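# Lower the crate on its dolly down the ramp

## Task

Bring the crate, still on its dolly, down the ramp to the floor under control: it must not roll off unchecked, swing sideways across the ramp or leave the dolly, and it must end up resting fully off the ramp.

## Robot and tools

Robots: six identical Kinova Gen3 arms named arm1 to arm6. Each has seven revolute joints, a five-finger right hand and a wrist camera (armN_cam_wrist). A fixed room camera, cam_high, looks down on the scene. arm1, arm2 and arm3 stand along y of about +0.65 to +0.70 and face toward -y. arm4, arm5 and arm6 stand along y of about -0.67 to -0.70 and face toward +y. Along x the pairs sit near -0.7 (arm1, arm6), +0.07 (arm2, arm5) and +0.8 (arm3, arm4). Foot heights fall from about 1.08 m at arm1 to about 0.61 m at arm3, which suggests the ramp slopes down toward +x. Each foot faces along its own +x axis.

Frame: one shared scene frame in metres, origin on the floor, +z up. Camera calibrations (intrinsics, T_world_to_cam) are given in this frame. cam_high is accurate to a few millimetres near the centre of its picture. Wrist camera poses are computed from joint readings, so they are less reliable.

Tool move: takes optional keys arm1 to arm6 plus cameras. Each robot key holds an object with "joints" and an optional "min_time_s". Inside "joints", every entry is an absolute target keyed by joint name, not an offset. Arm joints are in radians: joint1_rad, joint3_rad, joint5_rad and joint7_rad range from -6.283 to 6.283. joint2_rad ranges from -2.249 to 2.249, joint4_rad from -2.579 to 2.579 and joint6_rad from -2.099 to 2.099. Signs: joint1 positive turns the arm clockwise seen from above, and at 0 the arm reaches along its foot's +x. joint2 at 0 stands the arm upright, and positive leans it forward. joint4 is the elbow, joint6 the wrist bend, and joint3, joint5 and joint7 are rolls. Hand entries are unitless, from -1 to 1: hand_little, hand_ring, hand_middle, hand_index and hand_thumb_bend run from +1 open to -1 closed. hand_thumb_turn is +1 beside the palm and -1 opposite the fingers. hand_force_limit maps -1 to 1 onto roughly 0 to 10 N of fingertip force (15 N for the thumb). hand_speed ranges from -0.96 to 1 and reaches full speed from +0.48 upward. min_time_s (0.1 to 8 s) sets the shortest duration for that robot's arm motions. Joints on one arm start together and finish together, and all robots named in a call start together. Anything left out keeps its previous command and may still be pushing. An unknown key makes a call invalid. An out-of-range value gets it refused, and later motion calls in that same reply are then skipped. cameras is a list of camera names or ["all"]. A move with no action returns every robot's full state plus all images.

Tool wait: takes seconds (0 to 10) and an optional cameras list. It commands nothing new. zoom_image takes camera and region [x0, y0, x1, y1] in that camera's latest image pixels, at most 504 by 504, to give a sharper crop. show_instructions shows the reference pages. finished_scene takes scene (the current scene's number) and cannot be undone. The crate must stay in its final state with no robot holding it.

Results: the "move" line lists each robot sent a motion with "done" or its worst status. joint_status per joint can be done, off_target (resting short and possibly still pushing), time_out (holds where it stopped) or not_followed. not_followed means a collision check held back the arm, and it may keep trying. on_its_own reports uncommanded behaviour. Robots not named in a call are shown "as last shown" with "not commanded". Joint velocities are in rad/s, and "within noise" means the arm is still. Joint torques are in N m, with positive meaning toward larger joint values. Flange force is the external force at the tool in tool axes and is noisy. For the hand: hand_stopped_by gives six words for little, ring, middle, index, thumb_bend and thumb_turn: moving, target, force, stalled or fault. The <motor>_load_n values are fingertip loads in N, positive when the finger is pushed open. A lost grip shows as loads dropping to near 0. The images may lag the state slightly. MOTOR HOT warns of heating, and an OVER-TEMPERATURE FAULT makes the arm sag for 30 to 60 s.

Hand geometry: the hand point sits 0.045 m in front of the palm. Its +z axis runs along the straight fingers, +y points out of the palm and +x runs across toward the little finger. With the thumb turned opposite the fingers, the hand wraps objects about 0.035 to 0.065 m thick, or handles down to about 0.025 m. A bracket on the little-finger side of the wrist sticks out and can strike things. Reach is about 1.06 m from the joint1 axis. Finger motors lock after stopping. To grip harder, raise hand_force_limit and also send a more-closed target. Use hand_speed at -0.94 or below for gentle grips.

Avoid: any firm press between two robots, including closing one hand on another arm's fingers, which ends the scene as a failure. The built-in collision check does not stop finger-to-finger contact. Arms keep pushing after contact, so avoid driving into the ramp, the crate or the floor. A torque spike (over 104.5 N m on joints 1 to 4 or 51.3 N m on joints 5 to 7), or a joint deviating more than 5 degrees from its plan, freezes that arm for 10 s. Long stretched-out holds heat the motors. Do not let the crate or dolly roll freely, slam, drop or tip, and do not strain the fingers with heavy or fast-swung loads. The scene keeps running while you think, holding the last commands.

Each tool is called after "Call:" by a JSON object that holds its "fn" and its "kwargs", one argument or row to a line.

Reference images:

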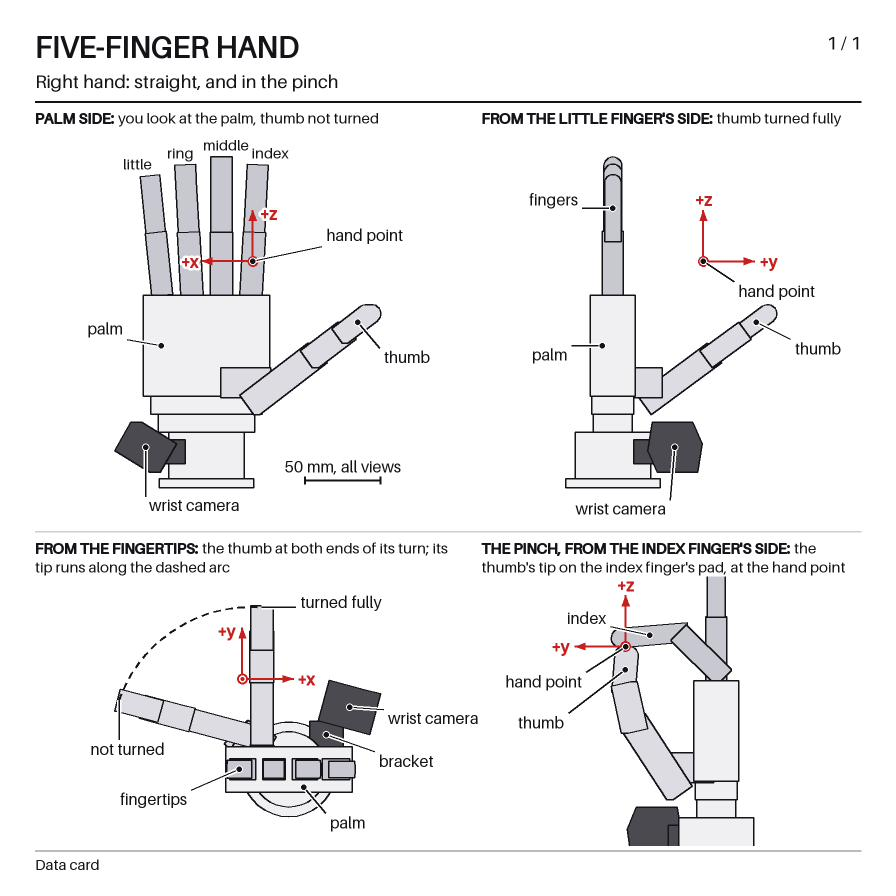

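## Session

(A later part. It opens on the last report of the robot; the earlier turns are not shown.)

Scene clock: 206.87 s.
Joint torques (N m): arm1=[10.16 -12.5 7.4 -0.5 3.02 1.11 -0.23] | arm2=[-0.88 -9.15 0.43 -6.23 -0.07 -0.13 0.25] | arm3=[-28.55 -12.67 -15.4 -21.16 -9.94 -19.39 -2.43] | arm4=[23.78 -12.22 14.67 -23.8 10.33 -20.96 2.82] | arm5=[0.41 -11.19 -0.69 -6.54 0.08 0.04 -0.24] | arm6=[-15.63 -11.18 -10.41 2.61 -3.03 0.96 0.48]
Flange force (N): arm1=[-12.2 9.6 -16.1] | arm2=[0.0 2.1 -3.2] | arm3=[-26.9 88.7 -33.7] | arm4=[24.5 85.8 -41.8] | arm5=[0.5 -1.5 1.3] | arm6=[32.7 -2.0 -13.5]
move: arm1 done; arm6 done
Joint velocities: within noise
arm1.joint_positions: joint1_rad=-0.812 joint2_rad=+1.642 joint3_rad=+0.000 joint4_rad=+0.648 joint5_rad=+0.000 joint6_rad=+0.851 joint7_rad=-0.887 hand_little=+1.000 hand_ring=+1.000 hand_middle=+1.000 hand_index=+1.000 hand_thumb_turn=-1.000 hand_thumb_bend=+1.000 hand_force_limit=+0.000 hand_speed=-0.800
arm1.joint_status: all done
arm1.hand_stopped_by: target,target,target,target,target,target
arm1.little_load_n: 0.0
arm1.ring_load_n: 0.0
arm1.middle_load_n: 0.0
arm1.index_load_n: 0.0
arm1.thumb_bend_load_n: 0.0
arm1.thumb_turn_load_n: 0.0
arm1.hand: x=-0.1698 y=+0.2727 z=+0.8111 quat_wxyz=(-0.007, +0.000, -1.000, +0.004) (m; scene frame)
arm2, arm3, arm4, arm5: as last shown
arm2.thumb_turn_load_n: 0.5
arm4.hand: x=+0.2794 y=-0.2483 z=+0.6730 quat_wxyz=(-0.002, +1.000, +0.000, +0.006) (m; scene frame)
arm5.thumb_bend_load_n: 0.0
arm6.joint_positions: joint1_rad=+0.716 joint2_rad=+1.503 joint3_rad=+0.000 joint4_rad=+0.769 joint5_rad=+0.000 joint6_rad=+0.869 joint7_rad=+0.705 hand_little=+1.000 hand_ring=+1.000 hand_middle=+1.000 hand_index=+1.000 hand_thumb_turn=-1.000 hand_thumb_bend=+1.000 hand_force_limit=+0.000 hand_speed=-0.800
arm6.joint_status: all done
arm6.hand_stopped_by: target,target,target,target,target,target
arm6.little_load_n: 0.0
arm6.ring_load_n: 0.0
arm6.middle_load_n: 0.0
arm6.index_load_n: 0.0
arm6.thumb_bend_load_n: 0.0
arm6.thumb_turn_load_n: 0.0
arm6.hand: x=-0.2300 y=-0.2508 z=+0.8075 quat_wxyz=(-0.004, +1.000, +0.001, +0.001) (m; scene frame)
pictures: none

Call:
{"fn": "move", "kwargs": {
  "arm1": {"joints": {"joint1_rad": -0.8445, "joint2_rad": 1.5976, "joint4_rad": 0.775, "joint6_rad": 0.769, "joint7_rad": -0.9197}, "min_time_s": 2},
  "arm6": {"joints": {"joint1_rad": 0.7423, "joint2_rad": 1.4572, "joint4_rad": 0.8987, "joint6_rad": 0.7857, "joint7_rad": 0.7312}, "min_time_s": 2},
  "cameras": ["cam_high", "arm3_cam_wrist", "arm4_cam_wrist"]
}}

Call:
{"fn": "zoom_image", "kwargs": {
  "camera": "cam_high",
  "region": [340, 130, 500, 290]
}}

Scene clock: 209.50 s.
Joint torques (N m): arm1=[-0.9 -22.5 0.37 -5.44 0.07 0.01 -0.15] | arm2=[-0.87 -9.19 0.4 -6.2 -0.06 -0.14 0.25] | arm3=[-25.07 -13.03 -13.8 -24.92 -9.18 -22.68 -2.73] | arm4=[19.74 -12.61 12.57 -28.18 9.37 -24.43 2.94] | arm5=[0.42 -11.24 -0.75 -6.49 0.12 0.08 -0.25] | arm6=[0.68 -24.31 -0.14 -3.78 0.22 -0.32 -0.09]
Flange force (N): arm1=[3.5 0.9 -4.5] | arm2=[0.1 1.9 -3.2] | arm3=[-43.1 98.3 -35.2] | arm4=[40.5 95.3 -44.5] | arm5=[0.5 -1.7 1.4] | arm6=[8.2 -10.2 2.8]
move: arm1 done; arm6 done
Joint velocities: within noise
arm1.joint_positions: joint1_rad=-0.844 joint2_rad=+1.598 joint3_rad=+0.000 joint4_rad=+0.775 joint5_rad=+0.000 joint6_rad=+0.769 joint7_rad=-0.920 hand_little=+1.000 hand_ring=+1.000 hand_middle=+1.000 hand_index=+1.000 hand_thumb_turn=-1.000 hand_thumb_bend=+1.000 hand_force_limit=+0.000 hand_speed=-0.800
arm1.joint_status: all done
arm1.hand_stopped_by: target,target,target,target,target,target
arm1.little_load_n: 0.0
arm1.ring_load_n: 0.0
arm1.middle_load_n: 0.0
arm1.index_load_n: 0.0
arm1.thumb_bend_load_n: 0.0
arm1.thumb_turn_load_n: 0.0
arm1.hand: x=-0.1694 y=+0.2992 z=+0.8111 quat_wxyz=(-0.007, +0.000, -1.000, +0.003) (m; scene frame)
arm2, arm3, arm4, arm5: as last shown
arm2.thumb_turn_load_n: 0.0
arm4.hand: x=+0.2794 y=-0.2483 z=+0.6729 quat_wxyz=(-0.002, +1.000, +0.000, +0.006) (m; scene frame)
arm6.joint_positions: joint1_rad=+0.742 joint2_rad=+1.457 joint3_rad=+0.000 joint4_rad=+0.899 joint5_rad=+0.000 joint6_rad=+0.786 joint7_rad=+0.731 hand_little=+1.000 hand_ring=+1.000 hand_middle=+1.000 hand_index=+1.000 hand_thumb_turn=-1.000 hand_thumb_bend=+1.000 hand_force_limit=+0.000 hand_speed=-0.800
arm6.joint_status: all done
arm6.hand_stopped_by: target,target,target,target,target,target
arm6.little_load_n: 0.0
arm6.ring_load_n: 0.0
arm6.middle_load_n: 0.0
arm6.index_load_n: 0.0
arm6.thumb_bend_load_n: 0.0
arm6.thumb_turn_load_n: 0.0
arm6.hand: x=-0.2303 y=-0.2773 z=+0.8074 quat_wxyz=(-0.004, +1.000, +0.001, +0.001) (m; scene frame)
pictures: arm3_cam_wrist, arm4_cam_wrist, cam_high
camera_calibration:
arm3_cam_wrist: T_world_to_cam=[[-0.245588, 0.968565, 0.0395922, -0.204423], [0.843935, 0.193536, 0.500318, -0.673862], [0.476928, 0.156286, -0.864936, 0.489516], [0, 0, 0, 1]] pos_world=[0.285027, 0.251909, 0.768639]
arm4_cam_wrist: T_world_to_cam=[[0.317042, -0.948379, 0.00786883, -0.338498], [-0.815819, -0.268477, 0.51221, -0.182547], [-0.483657, -0.168812, -0.858824, 0.787992], [0, 0, 0, 1]] pos_world=[0.339511, -0.237012, 0.772913]

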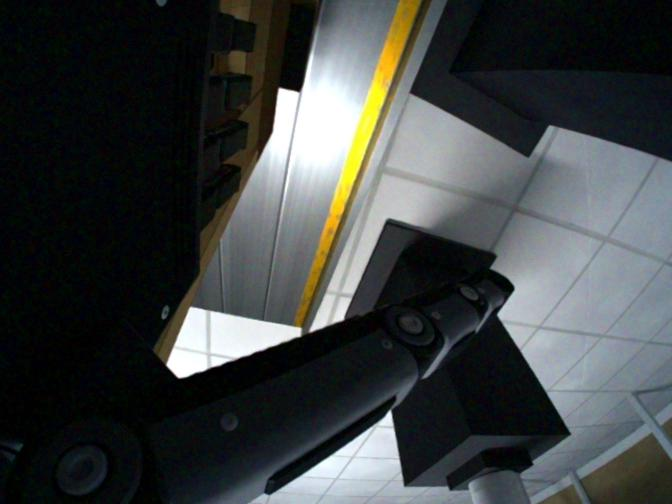

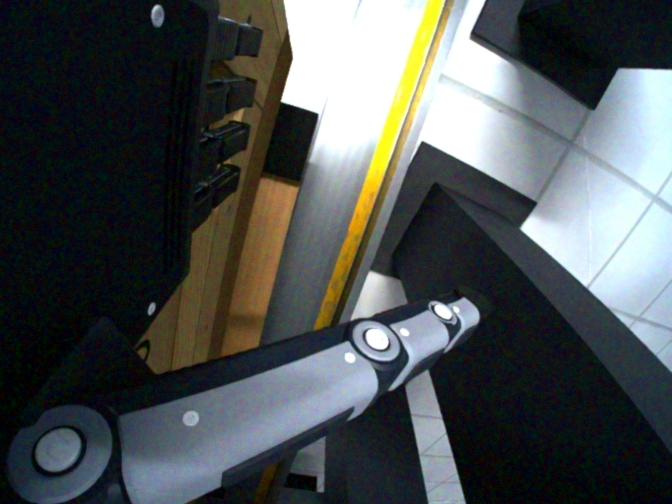

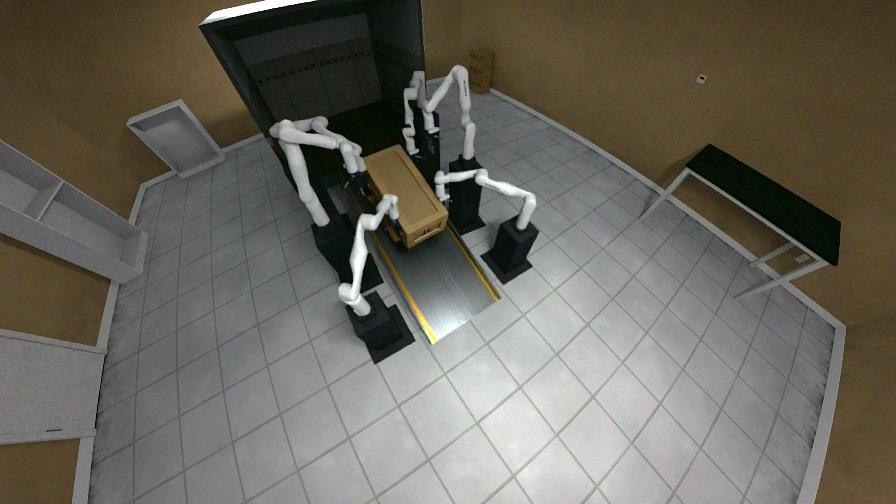

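Scaled by 3.150 from the camera's 896x504 image, which has a finer 1280x720 frame.

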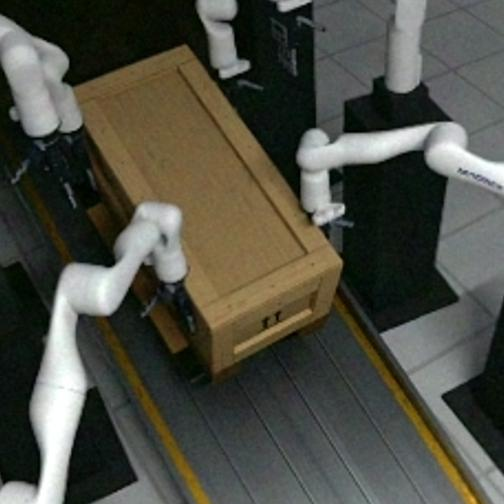

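Call:
{"fn": "move", "kwargs": {
  "arm1": {"joints": {"joint1_rad": -0.75, "joint2_rad": -0.3, "joint4_rad": 1.6, "joint6_rad": 1.84}, "min_time_s": 3},
  "arm6": {"joints": {"joint1_rad": 0.65, "joint2_rad": -0.3, "joint4_rad": 1.6, "joint6_rad": 1.84}, "min_time_s": 3}
}}

Call:
{"fn": "move", "kwargs": {
  "arm2": {"joints": {"joint1_rad": 0.3524, "joint2_rad": 0.9341, "joint4_rad": 1.684, "joint6_rad": 0.5235, "joint7_rad": 0.4836}, "min_time_s": 3},
  "arm5": {"joints": {"joint1_rad": -0.6417, "joint2_rad": 0.9699, "joint4_rad": 1.5663, "joint6_rad": 0.6054, "joint7_rad": -0.5611}, "min_time_s": 3},
  "cameras": ["cam_high", "arm2_cam_wrist", "arm5_cam_wrist"]
}}

Call:
{"fn": "zoom_image", "kwargs": {
  "camera": "cam_high",
  "region": [340, 130, 500, 290]
}}

Scene clock: 213.93 s.
Joint torques (N m): arm1=[-0.89 -0.76 -0.19 -7.5 0.08 -0.02 -0.14] | arm2=[-0.85 -9.14 0.4 -6.23 -0.08 -0.13 0.28] | arm3=[-25.08 -13.19 -13.7 -24.91 -9.21 -22.68 -2.73] | arm4=[19.72 -12.64 12.53 -28.19 9.37 -24.4 2.93] | arm5=[0.35 -11.28 -0.71 -6.48 0.15 0.06 -0.24] | arm6=[0.8 -1.94 -0.68 -5.84 0.26 -0.33 -0.09]
Flange force (N): arm1=[2.3 0.8 -0.1] | arm2=[-0.1 2.1 -3.2] | arm3=[-42.6 97.9 -35.1] | arm4=[40.6 95.3 -44.4] | arm5=[0.7 -1.8 1.3] | arm6=[2.6 -0.6 -7.9]
move: arm1 done; arm6 done
Joint velocities: within noise
arm1.joint_positions: joint1_rad=-0.750 joint2_rad=-0.300 joint3_rad=+0.000 joint4_rad=+1.600 joint5_rad=+0.000 joint6_rad=+1.840 joint7_rad=-0.920 hand_little=+1.000 hand_ring=+1.000 hand_middle=+1.000 hand_index=+1.000 hand_thumb_turn=-1.000 hand_thumb_bend=+1.000 hand_force_limit=+0.000 hand_speed=-0.800
arm1.joint_status: all done
arm1.hand_stopped_by: target,target,target,target,target,target
arm1.little_load_n: 0.0
arm1.ring_load_n: 0.0
arm1.middle_load_n: 0.0
arm1.index_load_n: 0.0
arm1.thumb_bend_load_n: 0.0
arm1.thumb_turn_load_n: 0.0
arm1.hand: x=-0.5522 y=+0.5684 z=+1.5274 quat_wxyz=(-0.007, -0.047, -0.999, +0.004) (m; scene frame)
arm2, arm3, arm4, arm5: as last shown
arm4.hand: x=+0.2794 y=-0.2483 z=+0.6729 quat_wxyz=(-0.002, +1.000, -0.001, +0.006) (m; scene frame)
arm6.joint_positions: joint1_rad=+0.650 joint2_rad=-0.300 joint3_rad=+0.000 joint4_rad=+1.600 joint5_rad=+0.000 joint6_rad=+1.840 joint7_rad=+0.731 hand_little=+1.000 hand_ring=+1.000 hand_middle=+1.000 hand_index=+1.000 hand_thumb_turn=-1.000 hand_thumb_bend=+1.000 hand_force_limit=+0.000 hand_speed=-0.800
arm6.joint_status: all done
arm6.hand_stopped_by: target,target,target,target,target,target
arm6.little_load_n: 0.0
arm6.ring_load_n: 0.0
arm6.middle_load_n: 0.0
arm6.index_load_n: 0.0
arm6.thumb_bend_load_n: 0.0
arm6.thumb_turn_load_n: 0.0
arm6.hand: x=-0.5455 y=-0.6162 z=+1.4646 quat_wxyz=(-0.004, +0.999, +0.047, +0.002) (m; scene frame)
pictures: none

Scene clock: 217.23 s.
Joint torques (N m): arm1=[-0.86 -0.75 -0.2 -7.5 0.06 -0.02 -0.16] | arm2=[-0.86 -18.15 0.7 -3.66 -0.04 -0.1 0.25] | arm3=[-25.05 -13.08 -13.76 -24.95 -9.21 -22.72 -2.64] | arm4=[19.72 -12.63 12.54 -28.2 9.36 -24.41 2.95] | arm5=[0.17 -21.35 -0.56 -4.7 0.08 0.03 -0.24] | arm6=[0.79 -1.91 -0.63 -5.83 0.25 -0.34 -0.09]
Flange force (N): arm1=[2.4 0.8 -0.1] | arm2=[1.0 0.8 -3.1] | arm3=[-43.1 98.2 -35.2] | arm4=[40.7 95.5 -44.4] | arm5=[-1.2 -0.5 2.0] | arm6=[2.4 -0.7 -7.9]
move: arm2 done; arm5 done
Joint velocities: within noise
arm1, arm3, arm4, arm6: as last shown
arm2.joint_positions: joint1_rad=+0.352 joint2_rad=+0.934 joint3_rad=+0.000 joint4_rad=+1.684 joint5_rad=+0.000 joint6_rad=+0.523 joint7_rad=+0.484 hand_little=+1.000 hand_ring=+1.000 hand_middle=+1.000 hand_index=+1.000 hand_thumb_turn=-1.000 hand_thumb_bend=+1.000 hand_force_limit=+0.000 hand_speed=-0.800
arm2.joint_status: all done
arm2.hand_stopped_by: target,target,target,target,target,target
arm2.little_load_n: 0.0
arm2.ring_load_n: 0.0
arm2.middle_load_n: 0.0
arm2.index_load_n: 0.0
arm2.thumb_bend_load_n: 0.0
arm2.thumb_turn_load_n: 0.0
arm2.hand: x=-0.1491 y=+0.2942 z=+0.8148 quat_wxyz=(-0.007, +0.001, -1.000, -0.004) (m; scene frame)
arm5.joint_positions: joint1_rad=-0.642 joint2_rad=+0.970 joint3_rad=+0.000 joint4_rad=+1.566 joint5_rad=+0.000 joint6_rad=+0.605 joint7_rad=-0.561 hand_little=+1.000 hand_ring=+1.000 hand_middle=+1.000 hand_index=+1.000 hand_thumb_turn=-1.000 hand_thumb_bend=+1.000 hand_force_limit=+0.000 hand_speed=-0.800
arm5.joint_status: all done
arm5.hand_stopped_by: target,target,target,target,target,target
arm5.little_load_n: 0.0
arm5.ring_load_n: 0.0
arm5.middle_load_n: 0.0
arm5.index_load_n: 0.0
arm5.thumb_bend_load_n: 0.0
arm5.thumb_turn_load_n: 0.0
arm5.hand: x=-0.2111 y=-0.2755 z=+0.8148 quat_wxyz=(+0.004, +1.000, +0.001, -0.007) (m; scene frame)
pictures: arm2_cam_wrist, arm5_cam_wrist, cam_high
camera_calibration:
arm2_cam_wrist: T_world_to_cam=[[-0.238356, 0.969138, 0.0629078, -0.380386], [0.82419, 0.167593, 0.540947, -0.374109], [0.513709, 0.180786, -0.838701, 0.818554], [0, 0, 0, 1]] pos_world=[-0.202829, 0.283361, 0.912824]
arm5_cam_wrist: T_world_to_cam=[[0.253014, -0.966631, -0.0401109, -0.17104], [-0.820424, -0.236348, 0.520619, -0.660244], [-0.512726, -0.0988158, -0.852847, 0.67584], [0, 0, 0, 1]] pos_world=[-0.151884, -0.254596, 0.913263]

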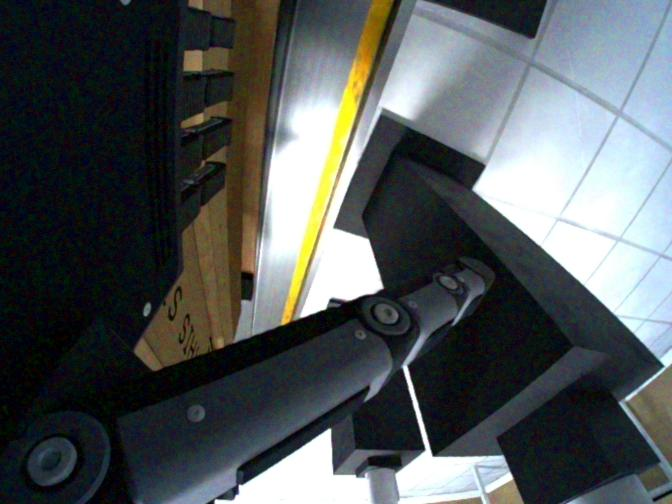

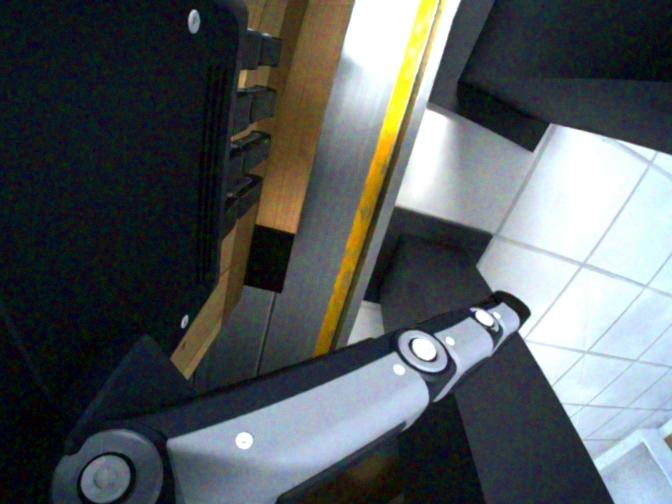

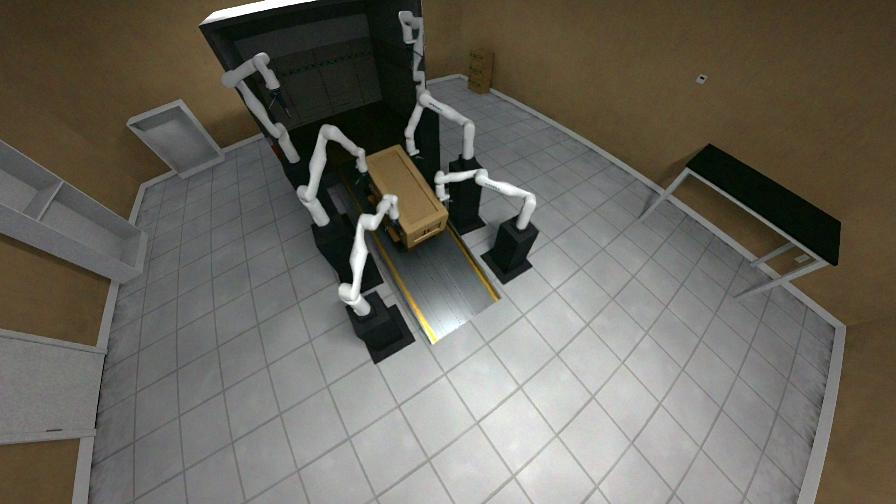

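Scaled by 3.150 from the camera's 896x504 image, which has a finer 1280x720 frame.

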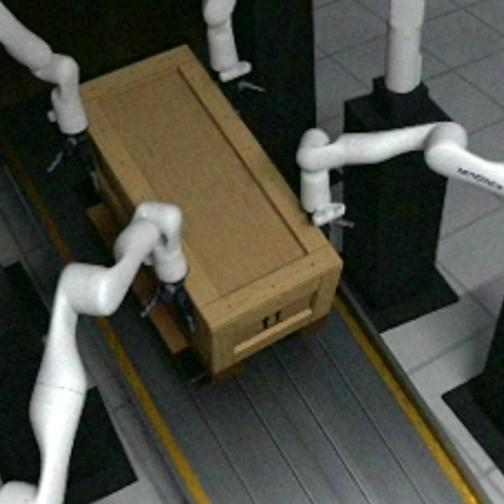

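Call:
{"fn": "move", "kwargs": {
  "cameras": ["cam_high"]
}}

Scene clock: 219.17 s.
Joint torques (N m): arm1=[-0.85 -0.74 -0.2 -7.49 0.07 0.01 -0.15] | arm2=[-0.85 -18.13 0.72 -3.63 -0.04 -0.1 0.27] | arm3=[-25.03 -13.13 -13.79 -24.97 -9.14 -22.68 -2.71] | arm4=[19.75 -12.64 12.56 -28.18 9.36 -24.38 2.93] | arm5=[0.18 -21.37 -0.63 -4.66 0.13 -0.02 -0.27] | arm6=[0.73 -1.9 -0.66 -5.86 0.21 -0.29 -0.13]
Flange force (N): arm1=[2.3 0.8 -0.1] | arm2=[1.0 0.7 -3.1] | arm3=[-43.2 98.3 -35.1] | arm4=[40.6 95.4 -44.4] | arm5=[-1.4 -0.8 2.0] | arm6=[2.6 -0.4 -7.6]
Joint velocities: within noise
arm1.joint_positions: joint1_rad=-0.750 joint2_rad=-0.300 joint3_rad=+0.000 joint4_rad=+1.600 joint5_rad=+0.000 joint6_rad=+1.840 joint7_rad=-0.920 hand_little=+1.000 hand_ring=+1.000 hand_middle=+1.000 hand_index=+1.000 hand_thumb_turn=-1.000 hand_thumb_bend=+1.000 hand_force_limit=+0.000 hand_speed=-0.800
arm1.joint_status: not commanded
arm1.hand_stopped_by: target,target,target,target,target,target
arm1.little_load_n: 0.0
arm1.ring_load_n: 0.0
arm1.middle_load_n: 0.0
arm1.index_load_n: 0.0
arm1.thumb_bend_load_n: 0.0
arm1.thumb_turn_load_n: 0.0
arm1.hand: x=-0.5522 y=+0.5684 z=+1.5274 quat_wxyz=(-0.007, -0.047, -0.999, +0.004) (m; scene frame)
arm2.joint_positions: joint1_rad=+0.352 joint2_rad=+0.934 joint3_rad=+0.000 joint4_rad=+1.684 joint5_rad=+0.000 joint6_rad=+0.523 joint7_rad=+0.484 hand_little=+1.000 hand_ring=+1.000 hand_middle=+1.000 hand_index=+1.000 hand_thumb_turn=-1.000 hand_thumb_bend=+1.000 hand_force_limit=+0.000 hand_speed=-0.800
arm2.joint_status: all done
arm2.hand_stopped_by: target,target,target,target,target,target
arm2.little_load_n: 0.0
arm2.ring_load_n: 0.0
arm2.middle_load_n: 0.0
arm2.index_load_n: 0.0
arm2.thumb_bend_load_n: 0.0
arm2.thumb_turn_load_n: 0.0
arm2.hand: x=-0.1491 y=+0.2942 z=+0.8148 quat_wxyz=(-0.007, +0.001, -1.000, -0.004) (m; scene frame)
arm3.joint_positions: joint1_rad=+0.706 joint2_rad=+1.193 joint3_rad=+0.000 joint4_rad=+0.542 joint5_rad=+0.000 joint6_rad=+1.406 joint7_rad=+0.754 hand_little=+1.000 hand_ring=+1.000 hand_middle=+1.000 hand_index=+1.000 hand_thumb_turn=-1.000 hand_thumb_bend=+1.000 hand_force_limit=+0.000 hand_speed=-0.800
arm3.joint_status: not commanded
arm3.hand_stopped_by: target,target,target,target,target,target
arm3.little_load_n: 0.0
arm3.ring_load_n: 0.0
arm3.middle_load_n: 0.0
arm3.index_load_n: 0.0
arm3.thumb_bend_load_n: 0.0
arm3.thumb_turn_load_n: 0.0
arm3.hand: x=+0.3409 y=+0.2705 z=+0.6735 quat_wxyz=(-0.002, +0.000, -1.000, +0.000) (m; scene frame)
arm4.joint_positions: joint1_rad=-0.798 joint2_rad=+1.174 joint3_rad=+0.000 joint4_rad=+0.709 joint5_rad=+0.000 joint6_rad=+1.259 joint7_rad=-0.759 hand_little=+1.000 hand_ring=+1.000 hand_middle=+1.000 hand_index=+1.000 hand_thumb_turn=-1.000 hand_thumb_bend=+1.000 hand_force_limit=+0.000 hand_speed=-0.800
arm4.joint_status: not commanded
arm4.hand_stopped_by: target,target,target,target,target,target
arm4.little_load_n: 0.0
arm4.ring_load_n: 0.0
arm4.middle_load_n: 0.0
arm4.index_load_n: 0.0
arm4.thumb_bend_load_n: 0.0
arm4.thumb_turn_load_n: 0.0
arm4.hand: x=+0.2794 y=-0.2483 z=+0.6729 quat_wxyz=(-0.002, +1.000, -0.001, +0.006) (m; scene frame)
arm5.joint_positions: joint1_rad=-0.642 joint2_rad=+0.970 joint3_rad=+0.000 joint4_rad=+1.566 joint5_rad=+0.000 joint6_rad=+0.605 joint7_rad=-0.561 hand_little=+1.000 hand_ring=+1.000 hand_middle=+1.000 hand_index=+1.000 hand_thumb_turn=-1.000 hand_thumb_bend=+1.000 hand_force_limit=+0.000 hand_speed=-0.800
arm5.joint_status: all done
arm5.hand_stopped_by: target,target,target,target,target,target
arm5.little_load_n: -0.5
arm5.ring_load_n: 0.0
arm5.middle_load_n: 0.0
arm5.index_load_n: 0.0
arm5.thumb_bend_load_n: 0.0
arm5.thumb_turn_load_n: 0.0
arm5.hand: x=-0.2111 y=-0.2755 z=+0.8148 quat_wxyz=(+0.004, +1.000, +0.001, -0.007) (m; scene frame)
arm6.joint_positions: joint1_rad=+0.650 joint2_rad=-0.300 joint3_rad=+0.000 joint4_rad=+1.600 joint5_rad=+0.000 joint6_rad=+1.840 joint7_rad=+0.731 hand_little=+1.000 hand_ring=+1.000 hand_middle=+1.000 hand_index=+1.000 hand_thumb_turn=-1.000 hand_thumb_bend=+1.000 hand_force_limit=+0.000 hand_speed=-0.800
arm6.joint_status: not commanded
arm6.hand_stopped_by: target,target,target,target,target,target
arm6.little_load_n: 0.0
arm6.ring_load_n: 0.0
arm6.middle_load_n: 0.0
arm6.index_load_n: 0.0
arm6.thumb_bend_load_n: 0.0
arm6.thumb_turn_load_n: 0.0
arm6.hand: x=-0.5455 y=-0.6162 z=+1.4646 quat_wxyz=(-0.004, +0.999, +0.047, +0.002) (m; scene frame)
pictures: cam_high

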